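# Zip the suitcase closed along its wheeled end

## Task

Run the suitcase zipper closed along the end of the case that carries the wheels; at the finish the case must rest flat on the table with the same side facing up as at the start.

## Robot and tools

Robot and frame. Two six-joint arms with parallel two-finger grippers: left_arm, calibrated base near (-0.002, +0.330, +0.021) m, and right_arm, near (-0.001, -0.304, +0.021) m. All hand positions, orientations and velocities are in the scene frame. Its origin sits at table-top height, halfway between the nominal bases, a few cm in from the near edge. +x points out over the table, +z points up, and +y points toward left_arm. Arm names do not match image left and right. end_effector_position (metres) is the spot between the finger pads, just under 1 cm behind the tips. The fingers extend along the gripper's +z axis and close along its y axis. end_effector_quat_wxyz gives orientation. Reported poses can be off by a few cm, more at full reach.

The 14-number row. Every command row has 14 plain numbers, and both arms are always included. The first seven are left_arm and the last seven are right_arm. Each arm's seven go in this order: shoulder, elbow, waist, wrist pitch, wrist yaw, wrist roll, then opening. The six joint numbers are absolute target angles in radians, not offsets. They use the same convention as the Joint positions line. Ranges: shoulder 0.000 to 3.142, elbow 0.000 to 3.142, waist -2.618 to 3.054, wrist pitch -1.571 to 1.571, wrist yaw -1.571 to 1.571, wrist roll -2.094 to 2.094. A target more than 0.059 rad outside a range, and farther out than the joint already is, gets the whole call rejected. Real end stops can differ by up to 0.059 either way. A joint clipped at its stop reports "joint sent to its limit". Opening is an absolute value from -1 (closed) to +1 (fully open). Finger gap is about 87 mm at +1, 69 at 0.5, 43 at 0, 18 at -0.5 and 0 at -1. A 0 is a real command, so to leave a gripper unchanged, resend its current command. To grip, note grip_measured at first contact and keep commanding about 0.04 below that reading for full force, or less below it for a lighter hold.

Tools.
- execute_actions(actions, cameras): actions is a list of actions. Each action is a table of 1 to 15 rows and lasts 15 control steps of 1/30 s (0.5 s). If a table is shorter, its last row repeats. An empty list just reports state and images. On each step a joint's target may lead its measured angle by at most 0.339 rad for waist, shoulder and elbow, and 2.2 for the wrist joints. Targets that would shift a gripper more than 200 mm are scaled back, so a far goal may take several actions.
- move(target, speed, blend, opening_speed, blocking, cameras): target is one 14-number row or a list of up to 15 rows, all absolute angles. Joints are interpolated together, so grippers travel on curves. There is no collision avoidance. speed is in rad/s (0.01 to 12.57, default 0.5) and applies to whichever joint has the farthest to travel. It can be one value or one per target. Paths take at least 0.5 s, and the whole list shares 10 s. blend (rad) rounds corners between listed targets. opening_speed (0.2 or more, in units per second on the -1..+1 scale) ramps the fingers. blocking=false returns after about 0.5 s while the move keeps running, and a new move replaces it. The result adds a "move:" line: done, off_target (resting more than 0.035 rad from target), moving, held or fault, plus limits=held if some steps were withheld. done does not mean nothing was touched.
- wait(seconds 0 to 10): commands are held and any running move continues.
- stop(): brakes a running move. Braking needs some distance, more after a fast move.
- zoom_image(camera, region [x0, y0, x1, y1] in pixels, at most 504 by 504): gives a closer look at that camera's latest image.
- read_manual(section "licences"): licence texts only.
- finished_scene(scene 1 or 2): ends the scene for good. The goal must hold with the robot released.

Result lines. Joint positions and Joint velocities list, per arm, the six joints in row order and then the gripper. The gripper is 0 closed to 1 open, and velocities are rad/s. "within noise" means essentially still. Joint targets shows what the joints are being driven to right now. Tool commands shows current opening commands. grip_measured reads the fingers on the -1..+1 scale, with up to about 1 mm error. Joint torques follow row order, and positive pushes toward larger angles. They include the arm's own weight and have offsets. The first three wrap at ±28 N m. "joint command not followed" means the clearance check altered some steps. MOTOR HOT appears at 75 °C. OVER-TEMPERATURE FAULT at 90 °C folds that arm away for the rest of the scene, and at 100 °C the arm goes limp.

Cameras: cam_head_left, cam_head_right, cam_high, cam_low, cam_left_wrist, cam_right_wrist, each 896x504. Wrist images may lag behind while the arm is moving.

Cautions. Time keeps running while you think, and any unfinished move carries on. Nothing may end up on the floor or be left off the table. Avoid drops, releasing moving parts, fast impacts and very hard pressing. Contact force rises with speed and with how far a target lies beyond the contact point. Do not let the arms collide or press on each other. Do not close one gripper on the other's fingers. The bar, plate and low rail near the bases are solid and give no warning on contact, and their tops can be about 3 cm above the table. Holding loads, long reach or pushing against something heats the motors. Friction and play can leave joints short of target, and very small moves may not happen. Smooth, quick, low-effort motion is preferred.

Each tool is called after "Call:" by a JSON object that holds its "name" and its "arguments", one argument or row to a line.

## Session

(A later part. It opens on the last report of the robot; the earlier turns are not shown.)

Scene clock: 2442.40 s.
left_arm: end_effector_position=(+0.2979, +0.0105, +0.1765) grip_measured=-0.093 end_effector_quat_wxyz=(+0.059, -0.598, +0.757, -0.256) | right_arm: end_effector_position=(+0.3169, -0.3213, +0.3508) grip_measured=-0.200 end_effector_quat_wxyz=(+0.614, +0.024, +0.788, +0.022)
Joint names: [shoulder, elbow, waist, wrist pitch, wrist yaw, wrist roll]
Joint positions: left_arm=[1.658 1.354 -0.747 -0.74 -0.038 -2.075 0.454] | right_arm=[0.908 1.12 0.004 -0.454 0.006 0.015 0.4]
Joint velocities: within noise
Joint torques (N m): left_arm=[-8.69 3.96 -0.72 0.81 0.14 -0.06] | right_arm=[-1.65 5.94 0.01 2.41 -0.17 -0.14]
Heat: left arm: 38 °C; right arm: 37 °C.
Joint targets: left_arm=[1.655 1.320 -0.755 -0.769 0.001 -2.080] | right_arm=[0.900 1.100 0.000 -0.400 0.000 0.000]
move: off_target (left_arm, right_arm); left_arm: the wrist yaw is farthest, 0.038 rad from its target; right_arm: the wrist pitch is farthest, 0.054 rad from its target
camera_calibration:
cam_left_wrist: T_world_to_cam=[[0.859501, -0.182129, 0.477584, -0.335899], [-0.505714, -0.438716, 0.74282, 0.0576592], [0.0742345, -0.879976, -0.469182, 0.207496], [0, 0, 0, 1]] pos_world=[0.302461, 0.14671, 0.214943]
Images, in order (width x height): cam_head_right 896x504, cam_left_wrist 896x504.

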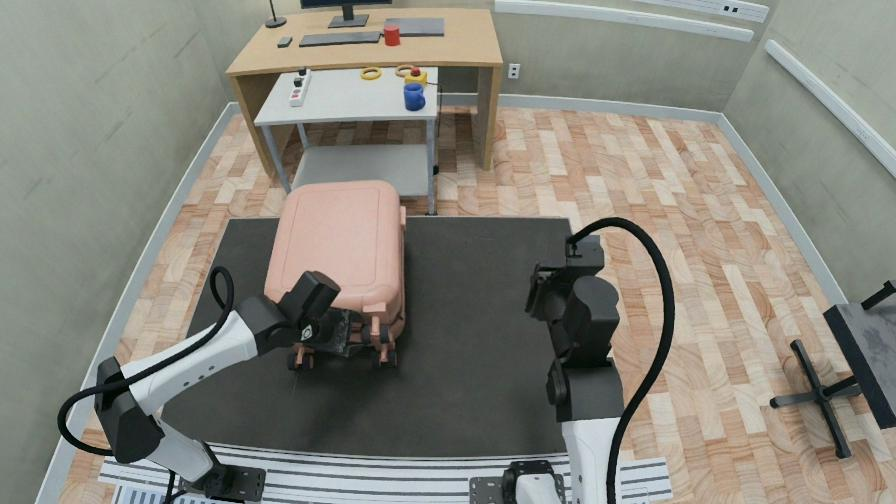

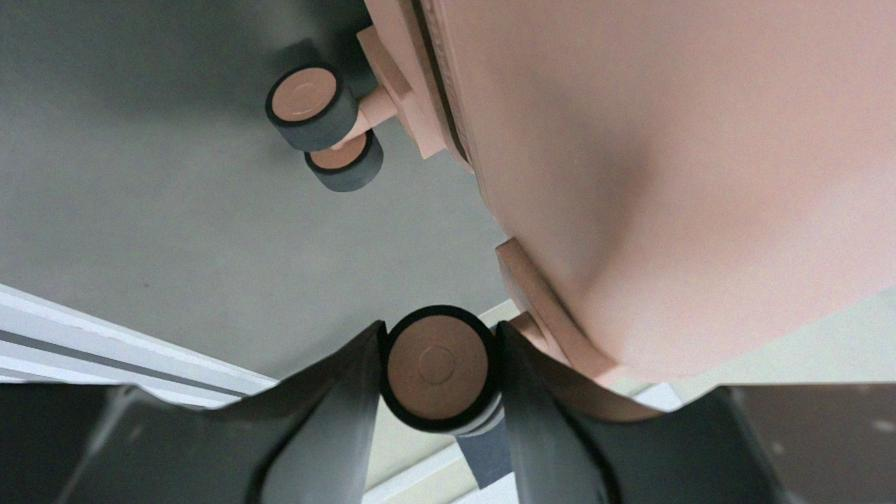

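Call:
{"name": "move", "arguments": {
  "target": [
    [1.655,1.32,-0.755,-0.77,0,-2.07,-0.6,1.5,0.95,-0.15,0.55,-1.45,0,-0.2],
    [1.655,1.32,-0.755,-0.77,0,-2.07,-0.6,2.15,0.87,0.04,1.23,-1.45,0,-0.2]
  ],
  "speed": 0.7,
  "cameras": ["cam_right_wrist","cam_head_right"]
}}

Scene clock: 2460.17 s.
left_arm: end_effector_position=(+0.2979, +0.0105, +0.1765) grip_measured=-0.093 end_effector_quat_wxyz=(+0.059, -0.598, +0.757, -0.256) | right_arm: end_effector_position=(+0.3813, -0.1235, +0.1009) grip_measured=-0.200 end_effector_quat_wxyz=(+0.508, -0.434, +0.541, +0.511)
Joint names: [shoulder, elbow, waist, wrist pitch, wrist yaw, wrist roll]
Joint positions: left_arm=[1.658 1.354 -0.747 -0.74 -0.038 -2.075 0.454] | right_arm=[2.135 0.879 0.032 1.169 -1.438 0.015 0.4]
Joint velocities: within noise
Joint torques (N m): left_arm=[-8.7 4.01 -0.65 0.82 0.12 0.07] | right_arm=[-7.62 4.15 1.2 1.89 -0.3 -0.14]
Heat: left arm: 39 °C; right arm: 38 °C.
Joint targets: left_arm=[1.655 1.320 -0.755 -0.770 0.000 -2.070] | right_arm=[2.150 0.869 0.040 1.229 -1.450 0.000]
move: off_target (left_arm, right_arm); left_arm: the wrist yaw is farthest, 0.038 rad from its target; right_arm: the wrist pitch is farthest, 0.061 rad from its target
camera_calibration:
cam_right_wrist: T_world_to_cam=[[0.990565, -0.042104, -0.130417, -0.362686], [-0.125339, -0.663176, -0.737894, 0.074506], [-0.0554211, 0.747279, -0.662196, 0.320611], [0, 0, 0, 1]] pos_world=[0.386371, -0.205446, 0.219985]
Images, in order (width x height): cam_head_right 896x504, cam_right_wrist 896x504.

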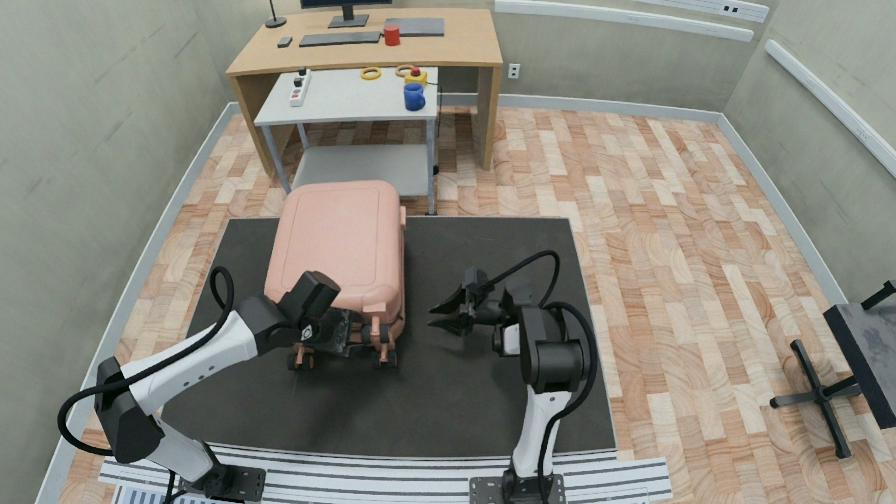

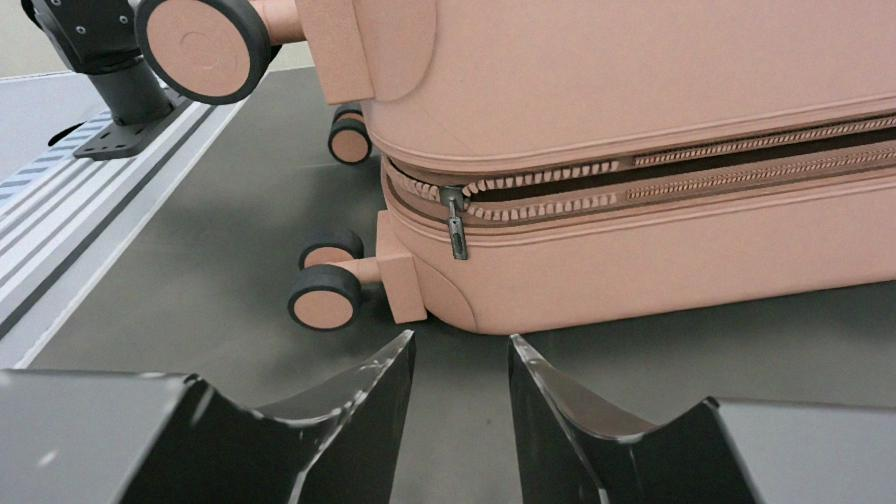

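Call:
{"name": "move", "arguments": {
  "target": [1.655,1.32,-0.755,-0.77,0,-2.07,-0.6,2.16,0.89,0.16,1.28,-1.33,0,-0.2],
  "speed": 0.3,
  "cameras": ["cam_right_wrist"]
}}

Scene clock: 2465.57 s.
left_arm: end_effector_position=(+0.2979, +0.0105, +0.1765) grip_measured=-0.093 end_effector_quat_wxyz=(+0.059, -0.598, +0.757, -0.256) | right_arm: end_effector_position=(+0.3745, -0.0790, +0.1067) grip_measured=-0.200 end_effector_quat_wxyz=(+0.513, -0.453, +0.524, +0.507)
Joint names: [shoulder, elbow, waist, wrist pitch, wrist yaw, wrist roll]
Joint positions: left_arm=[1.658 1.354 -0.747 -0.74 -0.038 -2.075 0.454] | right_arm=[2.135 0.879 0.153 1.213 -1.346 0.015 0.4]
Joint velocities: within noise
Joint torques (N m): left_arm=[-8.7 3.96 -0.64 0.82 0.13 0.08] | right_arm=[-6.79 6.23 1.05 2 0.01 -0.14]
Heat: left arm: 40 °C; right arm: 38 °C.
Joint targets: left_arm=[1.655 1.320 -0.755 -0.770 0.000 -2.070] | right_arm=[2.160 0.890 0.160 1.280 -1.331 0.000]
move: off_target (left_arm, right_arm); left_arm: the wrist yaw is farthest, 0.038 rad from its target; right_arm: the wrist pitch is farthest, 0.067 rad from its target
camera_calibration:
cam_right_wrist: T_world_to_cam=[[0.996311, -0.0154157, -0.0844231, -0.3583], [-0.073124, -0.667403, -0.741097, 0.0877814], [-0.0449197, 0.744537, -0.666069, 0.287081], [0, 0, 0, 1]] pos_world=[0.376293, -0.16068, 0.226021]
Images, in order (width x height): cam_right_wrist 896x504.

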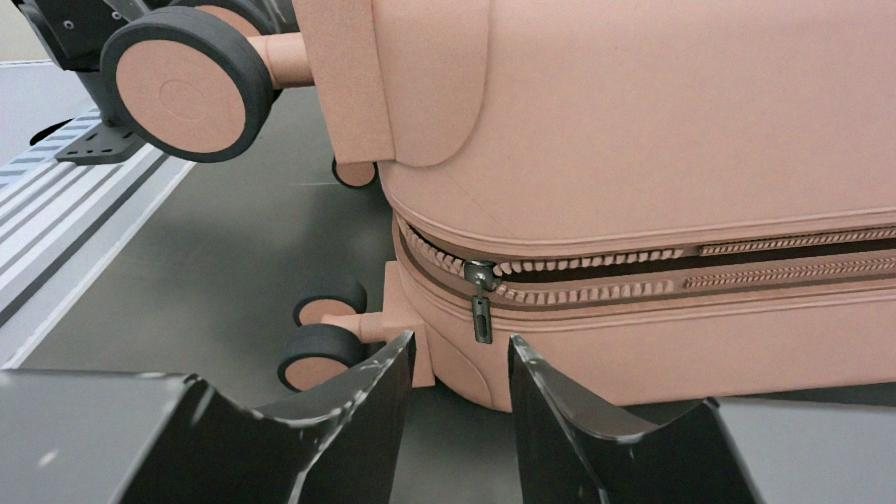

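Call:
{"name": "move", "arguments": {
  "target": [1.655,1.32,-0.755,-0.77,0,-2.07,-0.6,2.18,0.935,0.21,1.265,-1.29,0,-0.2],
  "speed": 0.15,
  "cameras": ["cam_right_wrist"]
}}

Scene clock: 2471.17 s.
left_arm: end_effector_position=(+0.2979, +0.0105, +0.1765) grip_measured=-0.093 end_effector_quat_wxyz=(+0.059, -0.598, +0.757, -0.256) | right_arm: end_effector_position=(+0.3770, -0.0607, +0.1074) grip_measured=-0.200 end_effector_quat_wxyz=(+0.514, -0.460, +0.517, +0.507)
Joint names: [shoulder, elbow, waist, wrist pitch, wrist yaw, wrist roll]
Joint positions: left_arm=[1.658 1.354 -0.747 -0.74 -0.038 -2.075 0.454] | right_arm=[2.157 0.913 0.199 1.213 -1.313 0.015 0.4]
Joint velocities: within noise
Joint torques (N m): left_arm=[-8.72 4.03 -0.81 0.81 0.11 0.08] | right_arm=[-7.12 7.5 1.31 1.86 -0.02 -0.14]
Heat: left arm: 40 °C; right arm: 38 °C.
Joint targets: left_arm=[1.655 1.320 -0.755 -0.770 0.000 -2.070] | right_arm=[2.180 0.936 0.209 1.265 -1.298 0.000]
move: off_target (left_arm, right_arm); left_arm: the wrist yaw is farthest, 0.038 rad from its target; right_arm: the wrist pitch is farthest, 0.052 rad from its target
camera_calibration:
cam_right_wrist: T_world_to_cam=[[0.997441, -0.00227056, -0.071453, -0.361515], [-0.0547155, -0.667515, -0.742583, 0.0939312], [-0.0460099, 0.744593, -0.665931, 0.274482], [0, 0, 0, 1]] pos_world=[0.378359, -0.142497, 0.226706]
Images, in order (width x height): cam_right_wrist 896x504.

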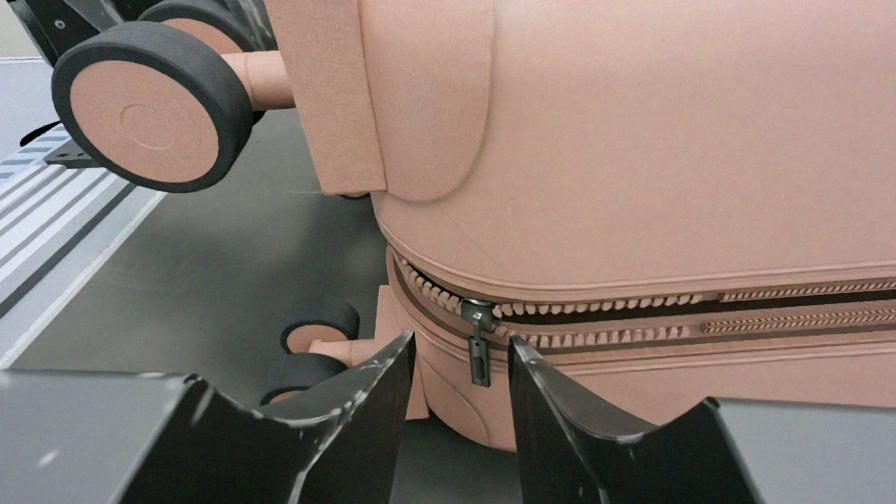

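Call:
{"name": "move", "arguments": {
  "target": [1.655,1.32,-0.755,-0.77,0,-2.07,-0.6,2.19,0.96,0.26,1.25,-1.24,0,-0.2],
  "speed": 0.12,
  "cameras": ["cam_right_wrist"]
}}

Scene clock: 2475.17 s.
left_arm: end_effector_position=(+0.2979, +0.0105, +0.1765) grip_measured=-0.093 end_effector_quat_wxyz=(+0.059, -0.598, +0.757, -0.256) | right_arm: end_effector_position=(+0.3780, -0.0554, +0.1079) grip_measured=-0.200 end_effector_quat_wxyz=(+0.515, -0.460, +0.517, +0.506)
Joint names: [shoulder, elbow, waist, wrist pitch, wrist yaw, wrist roll]
Joint positions: left_arm=[1.658 1.354 -0.747 -0.74 -0.038 -2.075 0.454] | right_arm=[2.16 0.919 0.213 1.213 -1.296 0.015 0.4]
Joint velocities: within noise
Joint torques (N m): left_arm=[-8.79 3.97 -0.75 0.82 0.14 0.08] | right_arm=[-6.57 9.24 4.78 1.73 0.46 -0.14]
Heat: left arm: 40 °C; right arm: 38 °C.
Joint targets: left_arm=[1.655 1.320 -0.755 -0.770 0.000 -2.070] | right_arm=[2.190 0.959 0.260 1.250 -1.240 0.000]
move: off_target (left_arm, right_arm); left_arm: the wrist yaw is farthest, 0.038 rad from its target; right_arm: the wrist yaw is farthest, 0.056 rad from its target
camera_calibration:
cam_right_wrist: T_world_to_cam=[[0.997634, -0.00541335, -0.0685291, -0.363042], [-0.054644, -0.667297, -0.742785, 0.0979111], [-0.0417083, 0.744772, -0.666014, 0.269295], [0, 0, 0, 1]] pos_world=[0.378766, -0.137193, 0.227202]
Images, in order (width x height): cam_right_wrist 896x504.

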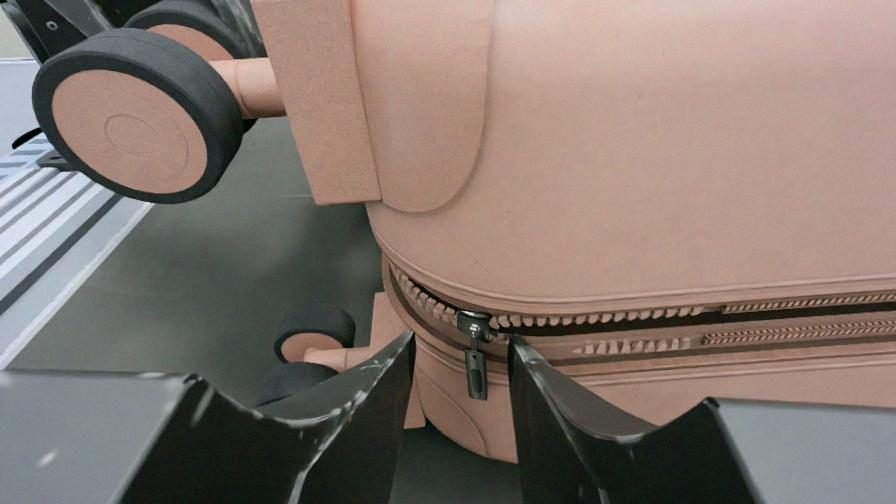

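Call:
{"name": "move", "arguments": {
  "target": [1.655,1.32,-0.755,-0.77,0,-2.07,-0.6,2.19,0.96,0.26,1.25,-1.24,0,-1],
  "opening_speed": 0.6,
  "cameras": ["cam_right_wrist"]
}}

Scene clock: 2479.30 s.
left_arm: end_effector_position=(+0.2984, +0.0109, +0.1765) grip_measured=-0.093 end_effector_quat_wxyz=(+0.059, -0.598, +0.757, -0.256) | right_arm: end_effector_position=(+0.3856, -0.0555, +0.1078) grip_measured=-0.760 end_effector_quat_wxyz=(+0.524, -0.451, +0.524, +0.497)
Joint names: [shoulder, elbow, waist, wrist pitch, wrist yaw, wrist roll]
Joint positions: left_arm=[1.658 1.354 -0.746 -0.74 -0.038 -2.075 0.454] | right_arm=[2.164 0.927 0.213 1.213 -1.263 0.015 0.12]
Joint velocities: within noise
Joint torques (N m): left_arm=[-8.7 4.05 -0.75 0.81 0.16 0.08] | right_arm=[-7.15 8.54 4.64 1.75 0.1 -0.14]
Heat: left arm: 40 °C; right arm: 38 °C.
Joint targets: left_arm=[1.655 1.320 -0.754 -0.770 0.000 -2.070] | right_arm=[2.189 0.960 0.259 1.250 -1.240 0.000]
move: off_target (left_arm, right_arm); left_arm: the wrist yaw is farthest, 0.038 rad from its target; right_arm: the waist is farthest, 0.047 rad from its target
camera_calibration:
cam_right_wrist: T_world_to_cam=[[0.996979, -0.0392502, -0.0670247, -0.372455], [-0.0761209, -0.665324, -0.742664, 0.106532], [-0.0154435, 0.745522, -0.666302, 0.259561], [0, 0, 0, 1]] pos_world=[0.383448, -0.137249, 0.2271]
Images, in order (width x height): cam_right_wrist 896x504.

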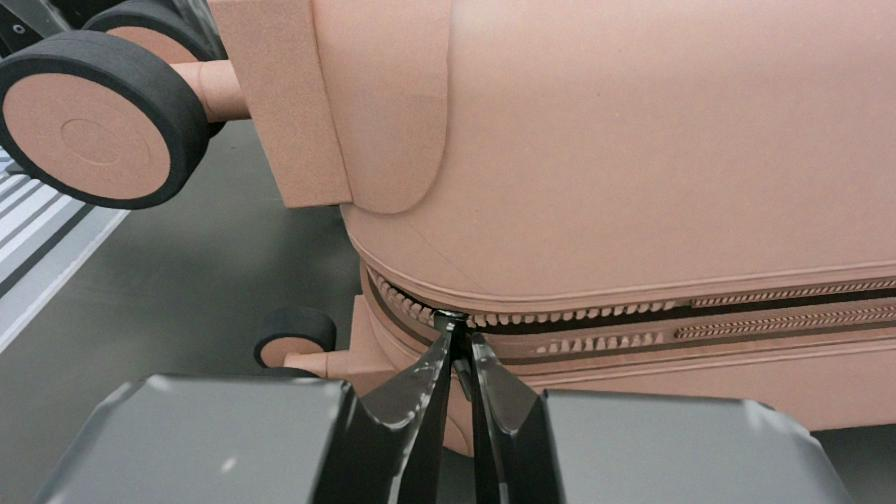

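Call:
{"name": "move", "arguments": {
  "target": [1.655,1.32,-0.755,-0.77,0,-2.07,-0.6,2.24,1.06,0.25,1.20,-1.18,0,-1],
  "speed": 0.12,
  "cameras": ["cam_right_wrist","cam_left_wrist"]
}}

Scene clock: 2484.70 s.
left_arm: end_effector_position=(+0.3064, +0.0177, +0.1765) grip_measured=-0.093 end_effector_quat_wxyz=(+0.069, -0.606, +0.750, -0.256) | right_arm: end_effector_position=(+0.3976, -0.0466, +0.1080) grip_measured=-0.760 end_effector_quat_wxyz=(+0.526, -0.464, +0.509, +0.499)
Joint names: [shoulder, elbow, waist, wrist pitch, wrist yaw, wrist roll]
Joint positions: left_arm=[1.658 1.354 -0.729 -0.736 -0.055 -2.075 0.454] | right_arm=[2.215 1.006 0.225 1.212 -1.278 0.015 0.12]
Joint velocities: within noise
Joint torques (N m): left_arm=[-8.72 3.92 -2.18 0.78 0.29 0.09] | right_arm=[-7.58 10.7 2.71 1.27 0.9 -0.14]
Heat: left arm: 40 °C; right arm: 38 °C.
Joint targets: left_arm=[1.655 1.320 -0.755 -0.771 -0.001 -2.070] | right_arm=[2.240 1.060 0.250 1.200 -1.181 0.000]
move: off_target (left_arm, right_arm); left_arm: the wrist yaw is farthest, 0.055 rad from its target; right_arm: the wrist yaw is farthest, 0.098 rad from its target
camera_calibration:
cam_left_wrist: T_world_to_cam=[[0.858398, -0.163124, 0.486357, -0.343434], [-0.502419, -0.458771, 0.732875, 0.0663008], [0.103577, -0.873453, -0.475764, 0.205303], [0, 0, 0, 1]] pos_world=[0.306849, 0.153717, 0.216117]
cam_right_wrist: T_world_to_cam=[[0.999161, -0.0127831, -0.0389157, -0.386674], [-0.0376191, -0.662258, -0.748331, 0.0989803], [-0.0162063, 0.749166, -0.662183, 0.253337], [0, 0, 0, 1]] pos_world=[0.394179, -0.129184, 0.226778]
Images, in order (width x height): cam_left_wrist 896x504, cam_right_wrist 896x504.

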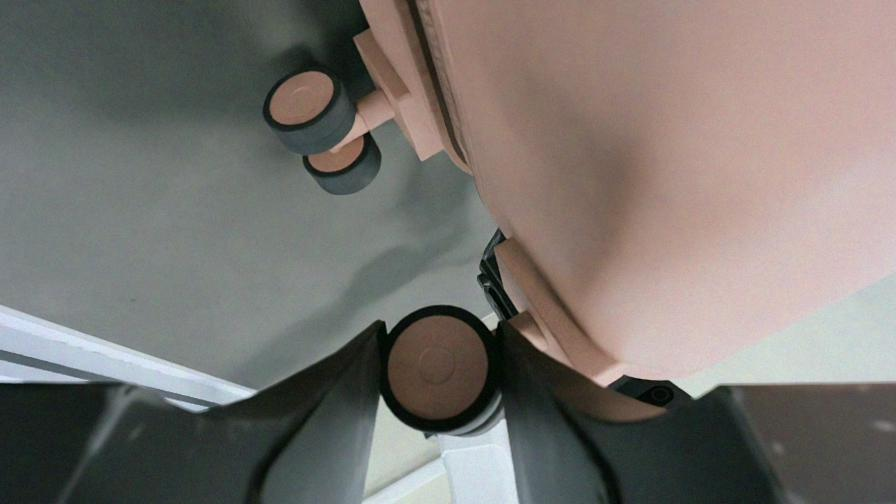

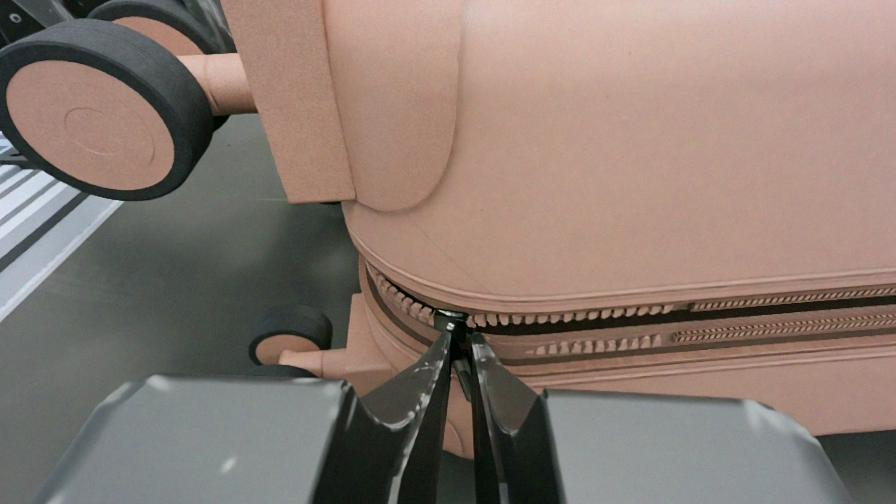

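Call:
{"name": "move", "arguments": {
  "target": [1.60,1.32,-0.81,-0.77,0,-2.07,-0.6,2.25,1.09,0.255,1.18,-1.08,0,-1],
  "speed": 0.12,
  "cameras": ["cam_right_wrist"]
}}

Scene clock: 2494.40 s.
left_arm: end_effector_position=(+0.3069, +0.0203, +0.1777) grip_measured=-0.093 end_effector_quat_wxyz=(+0.092, -0.604, +0.749, -0.256) | right_arm: end_effector_position=(+0.3993, -0.0426, +0.1078) grip_measured=-0.760 end_effector_quat_wxyz=(+0.521, -0.463, +0.511, +0.504)
Joint names: [shoulder, elbow, waist, wrist pitch, wrist yaw, wrist roll]
Joint positions: left_arm=[1.646 1.344 -0.744 -0.732 -0.106 -2.075 0.454] | right_arm=[2.224 1.028 0.233 1.193 -1.278 0.022 0.12]
Joint velocities: within noise
Joint torques (N m): left_arm=[-12.51 4.68 -5.48 0.74 0.71 0.09] | right_arm=[-7.61 11.55 2.47 1.26 1.94 -0.21]
Heat: left arm: 41 °C; right arm: 37 °C.
Joint targets: left_arm=[1.599 1.319 -0.809 -0.770 0.000 -2.070] | right_arm=[2.251 1.090 0.255 1.180 -1.080 0.001]
move: off_target (left_arm, right_arm); left_arm: the wrist yaw is farthest, 0.106 rad from its target; right_arm: the wrist yaw is farthest, 0.198 rad from its target
camera_calibration:
cam_right_wrist: T_world_to_cam=[[0.998629, -0.00449596, -0.0521603, -0.386458], [-0.0420183, -0.663164, -0.747294, 0.103174], [-0.031231, 0.748461, -0.662443, 0.256098], [0, 0, 0, 1]] pos_world=[0.398261, -0.124995, 0.226594]
Images, in order (width x height): cam_right_wrist 896x504.

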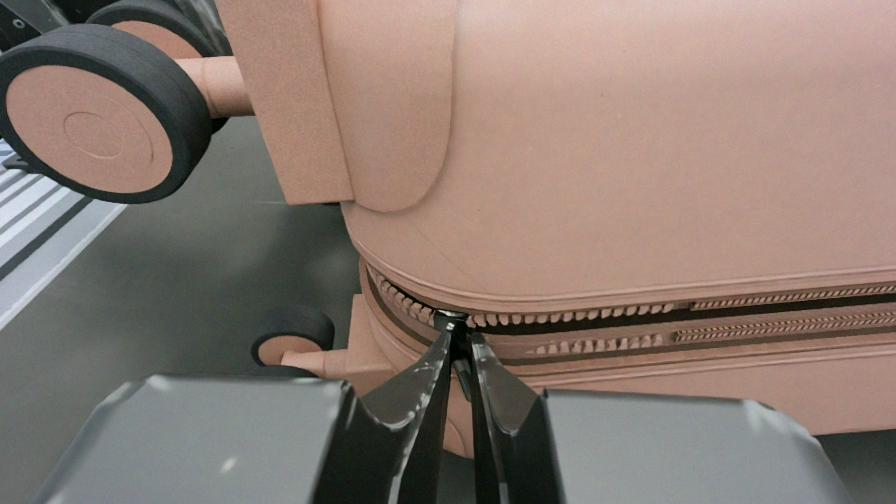

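Call:
{"name": "move", "arguments": {
  "target": [1.58,1.30,-0.83,-0.77,0,-2.07,-0.6,2.26,1.12,0.20,1.17,-0.95,0,-1],
  "speed": 0.12,
  "cameras": ["cam_right_wrist"]
}}

Scene clock: 2499.80 s.
left_arm: end_effector_position=(+0.3085, +0.0200, +0.1770) grip_measured=-0.093 end_effector_quat_wxyz=(+0.105, -0.602, +0.747, -0.261) | right_arm: end_effector_position=(+0.4052, -0.0399, +0.1080) grip_measured=-0.762 end_effector_quat_wxyz=(+0.521, -0.456, +0.517, +0.503)
Joint names: [shoulder, elbow, waist, wrist pitch, wrist yaw, wrist roll]
Joint positions: left_arm=[1.64 1.327 -0.753 -0.706 -0.133 -2.075 0.454] | right_arm=[2.233 1.049 0.237 1.179 -1.26 0.032 0.119]
Joint velocities: within noise
Joint torques (N m): left_arm=[-13.63 4.6 -6.43 0.51 1.01 0.08] | right_arm=[-7.65 12.6 -1.83 1.31 3.07 -0.32]
Heat: left arm: 42 °C; right arm: 37 °C.
Joint targets: left_arm=[1.581 1.301 -0.831 -0.770 0.000 -2.070] | right_arm=[2.260 1.121 0.213 1.170 -0.951 -0.001]
move: off_target (left_arm, right_arm); left_arm: the wrist yaw is farthest, 0.133 rad from its target; right_arm: the wrist yaw is farthest, 0.310 rad from its target
camera_calibration:
cam_right_wrist: T_world_to_cam=[[0.997828, -0.0176698, -0.0634636, -0.391185], [-0.0592298, -0.662356, -0.746845, 0.11228], [-0.0288389, 0.748981, -0.661963, 0.253457], [0, 0, 0, 1]] pos_world=[0.404295, -0.122378, 0.226809]
Images, in order (width x height): cam_right_wrist 896x504.

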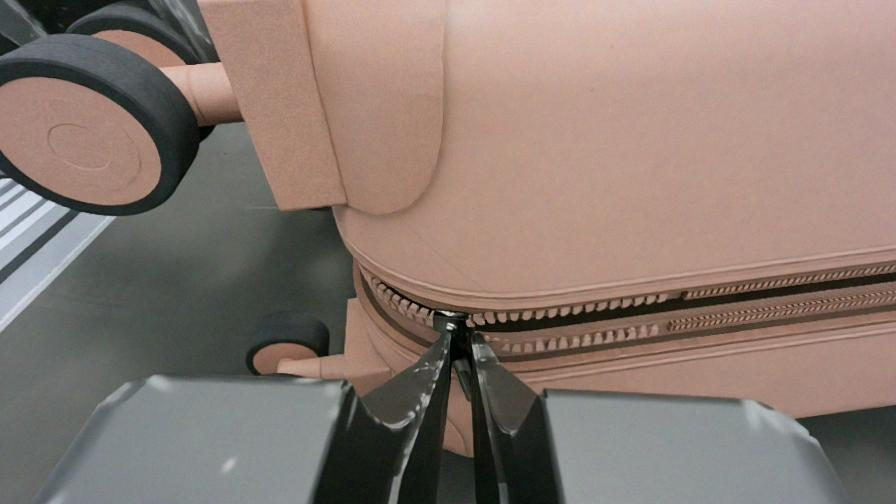

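Call:
{"name": "move", "arguments": {
  "target": [1.55,1.29,-0.87,-0.79,0.1,-2.07,-0.6,2.29,1.18,0.18,1.14,-0.88,0,-1],
  "speed": 0.12,
  "cameras": ["cam_right_wrist"]
}}

Scene clock: 2504.07 s.
left_arm: end_effector_position=(+0.2918, +0.0101, +0.1773) grip_measured=-0.093 end_effector_quat_wxyz=(+0.099, -0.586, +0.760, -0.263) | right_arm: end_effector_position=(+0.4485, -0.0518, +0.1083) grip_measured=-0.787 end_effector_quat_wxyz=(+0.560, -0.408, +0.555, +0.459)
Joint names: [shoulder, elbow, waist, wrist pitch, wrist yaw, wrist roll]
Joint positions: left_arm=[1.623 1.311 -0.796 -0.706 -0.133 -2.075 0.453] | right_arm=[2.261 1.108 0.213 1.156 -1.114 0.038 0.107]
Joint velocities: within noise
Joint torques (N m): left_arm=[-14.69 5.03 -6.06 0.32 1.94 0.1] | right_arm=[-7.95 12.88 -2.7 1.31 2.31 -0.37]
Heat: left arm: 42 °C; right arm: 37 °C.
Joint targets: left_arm=[1.550 1.290 -0.870 -0.790 0.100 -2.070] | right_arm=[2.290 1.180 0.179 1.139 -0.880 0.000]
move: off_target (left_arm, right_arm); left_arm: the wrist yaw is farthest, 0.233 rad from its target; right_arm: the wrist yaw is farthest, 0.234 rad from its target
camera_calibration:
cam_right_wrist: T_world_to_cam=[[0.979955, -0.186205, -0.0708218, -0.434539], [-0.175788, -0.640947, -0.747185, 0.160643], [0.0937367, 0.744658, -0.660832, 0.208475], [0, 0, 0, 1]] pos_world=[0.434526, -0.133192, 0.227022]
Images, in order (width x height): cam_right_wrist 896x504.

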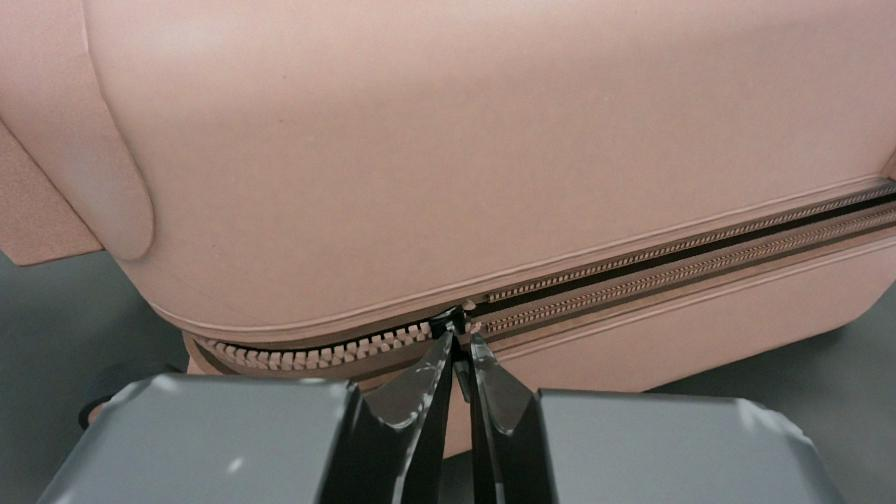

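Call:
{"name": "move", "arguments": {
  "target": [
    [1.635,1.30,-0.80,-0.74,-0.10,-2.07,-0.6,2.285,1.09,0.22,1.2,-1.10,0,-1],
    [1.635,1.30,-0.80,-0.74,-0.10,-2.07,-0.6,2.285,1.09,0.22,1.2,-1.10,0,-0.3],
    [1.635,1.30,-0.80,-0.74,-0.10,-2.07,-0.6,2.26,1.07,0.05,1.2,-1.27,0,-0.3]
  ],
  "speed": [0.2,0.2,0.3],
  "opening_speed": 0.8,
  "cameras": ["cam_right_wrist","cam_left_wrist","cam_head_right"]
}}

Scene clock: 2512.83 s.
left_arm: end_effector_position=(+0.2940, +0.0122, +0.1780) grip_measured=-0.094 end_effector_quat_wxyz=(+0.100, -0.589, +0.757, -0.264) | right_arm: end_effector_position=(+0.4604, -0.1286, +0.0982) grip_measured=-0.300 end_effector_quat_wxyz=(+0.568, -0.395, +0.569, +0.446)
Joint names: [shoulder, elbow, waist, wrist pitch, wrist yaw, wrist roll]
Joint positions: left_arm=[1.621 1.311 -0.789 -0.706 -0.132 -2.075 0.453] | right_arm=[2.261 1.085 0.032 1.159 -1.247 0.024 0.35]
Joint velocities: within noise
Joint torques (N m): left_arm=[-6.94 5.86 -1.05 0.8 0.02 0.07] | right_arm=[-10.35 4.16 0.95 1.79 -0.3 -0.22]
Heat: left arm: 42 °C; right arm: 38 °C.
Joint targets: left_arm=[1.633 1.300 -0.801 -0.740 -0.098 -2.070] | right_arm=[2.260 1.070 0.038 1.200 -1.260 0.001]
move: off_target (right_arm); target 2's new numbers were sent with right_arm's wrist pitch 0.041 rad from that target; right_arm: the wrist pitch is farthest, 0.041 rad from its target
camera_calibration:
cam_left_wrist: T_world_to_cam=[[0.8226, -0.195517, 0.533949, -0.331953], [-0.556466, -0.469916, 0.685219, 0.0809893], [0.116939, -0.860786, -0.495352, 0.201827], [0, 0, 0, 1]] pos_world=[0.294531, 0.146885, 0.221726]
cam_right_wrist: T_world_to_cam=[[0.969419, -0.232532, -0.0784541, -0.461538], [-0.212549, -0.635746, -0.742058, 0.123056], [0.122675, 0.73604, -0.665729, 0.243958], [0, 0, 0, 1]] pos_world=[0.443652, -0.208653, 0.217515]
Images, in order (width x height): cam_head_right 896x504, cam_left_wrist 896x504, cam_right_wrist 896x504.

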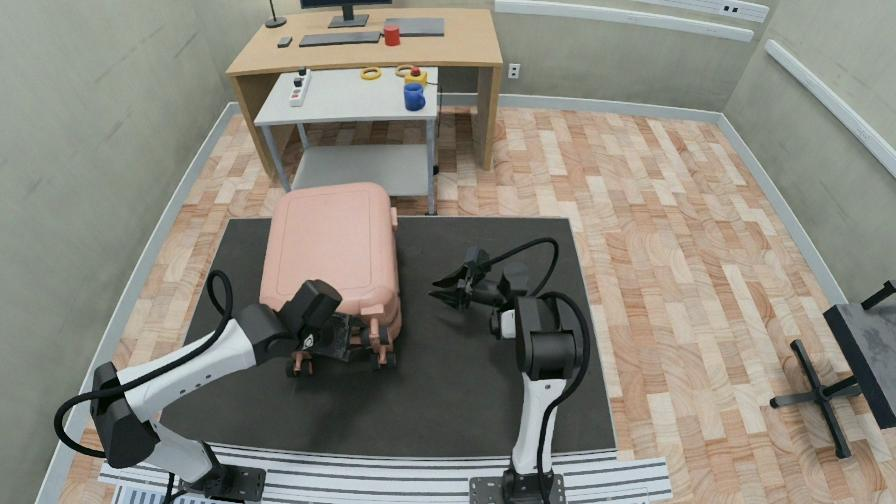

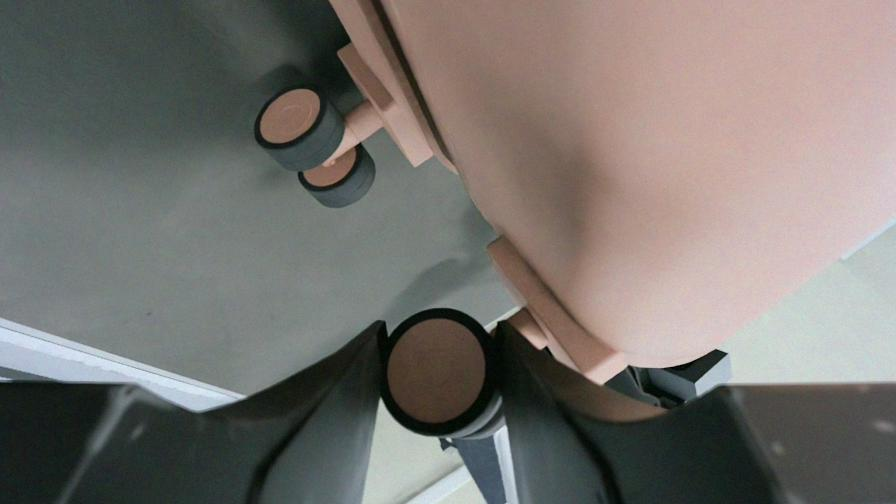

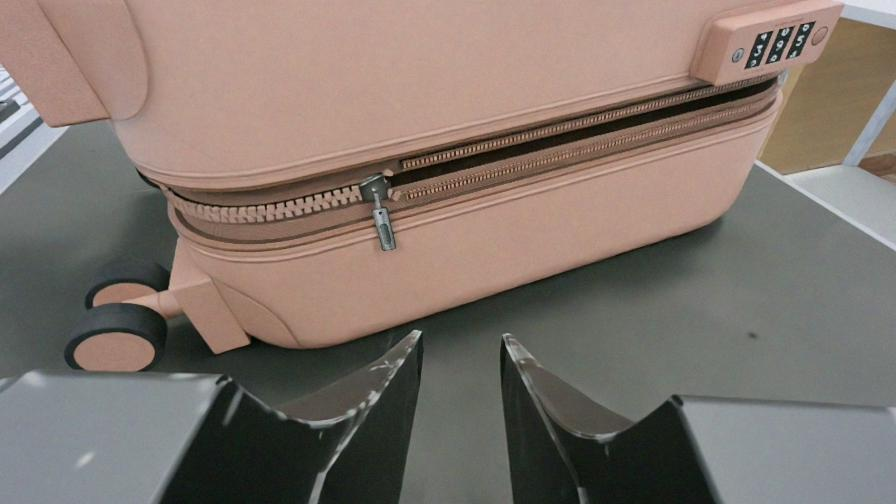

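Zipped. Release left and fold.

Call:
{"name": "move", "arguments": {
  "target": [
    [1.635,1.30,-0.80,-0.74,-0.10,-2.07,0.45,2.0,0.9,-0.1,1.1,-1.3,0,-0.3],
    [1.65,1.6,-0.75,-1.05,0,-2.05,0.45,1.5,0.95,-0.15,0.55,-1.3,0,-0.3],
    [1.0,1.1,-0.6,-1.1,0,-2.0,0.4,1.0,0.9,-0.1,0,-0.6,0,-0.3],
    [0.6,0.8,-0.2,-0.3,0,0,0,0.6,0.8,0,0,0,0,0]
  ],
  "speed": [0.4,0.4,0.8,0.8],
  "opening_speed": 1.0,
  "cameras": ["cam_low","cam_high","cam_head_right"]
}}

Scene clock: 2525.23 s.
left_arm: end_effector_position=(+0.2618, +0.2771, +0.3249) grip_measured=+0.000 end_effector_quat_wxyz=(+0.660, +0.064, +0.745, -0.072) | right_arm: end_effector_position=(+0.2795, -0.3244, +0.4187) grip_measured=+0.000 end_effector_quat_wxyz=(+0.792, +0.023, +0.609, +0.020)
Joint names: [shoulder, elbow, waist, wrist pitch, wrist yaw, wrist roll]
Joint positions: left_arm=[0.598 0.821 -0.206 -0.345 -0.014 -0.021 0.5] | right_arm=[0.597 0.819 -0.005 0.041 -0.011 0.013 0.5]
Joint velocities: within noise
Joint torques (N m): left_arm=[0.25 4.97 0.27 2.18 0.06 0.24] | right_arm=[0.51 5.81 0.94 1.29 -0.01 -0.12]
Heat: left arm: 40 °C; right arm: 38 °C.
Joint targets: left_arm=[0.590 0.800 -0.201 -0.301 0.007 0.000] | right_arm=[0.589 0.801 0.001 0.001 -0.001 -0.001]
move: off_target (left_arm, right_arm); target 4's new numbers were sent with left_arm's wrist pitch 0.045 rad from that target; left_arm: the wrist pitch is farthest, 0.045 rad from its target; right_arm: the wrist pitch is farthest, 0.041 rad from its target
Images, in order (width x height): cam_head_right 896x504, cam_high 896x504, cam_low 896x504.

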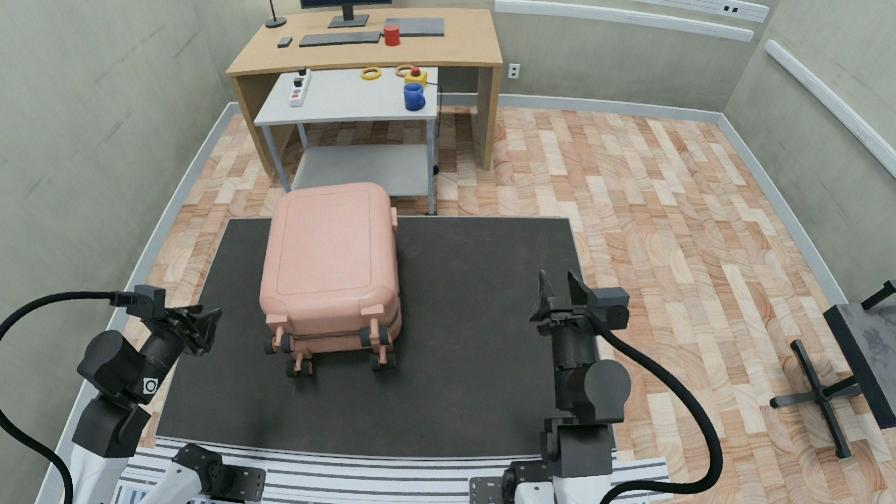

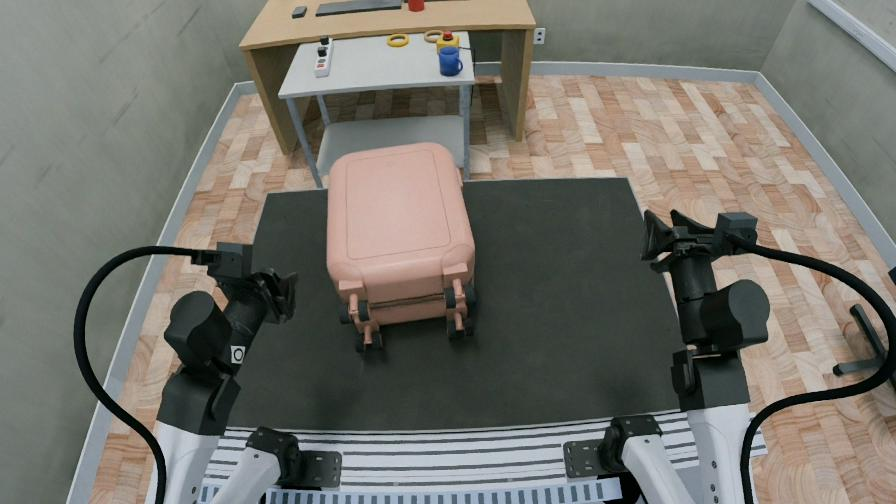

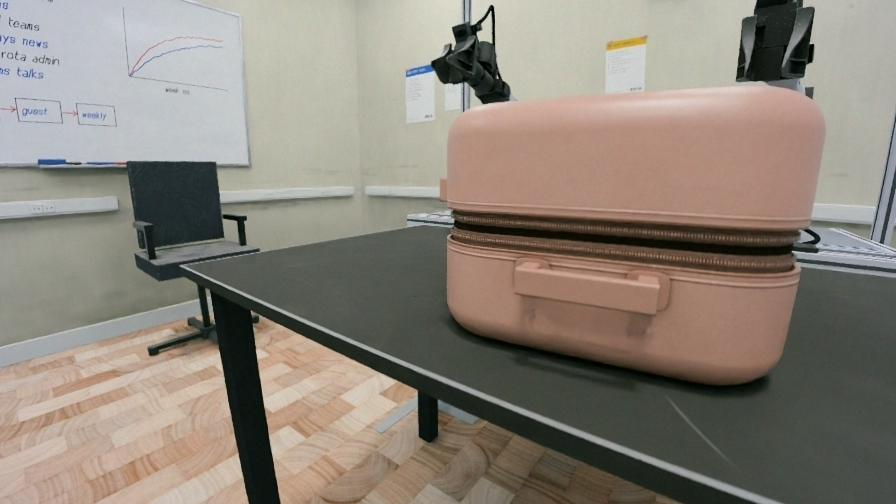

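Call:
{"name": "finished_scene", "arguments": {
  "scene": 2
}}

The scene is finished: the task was done.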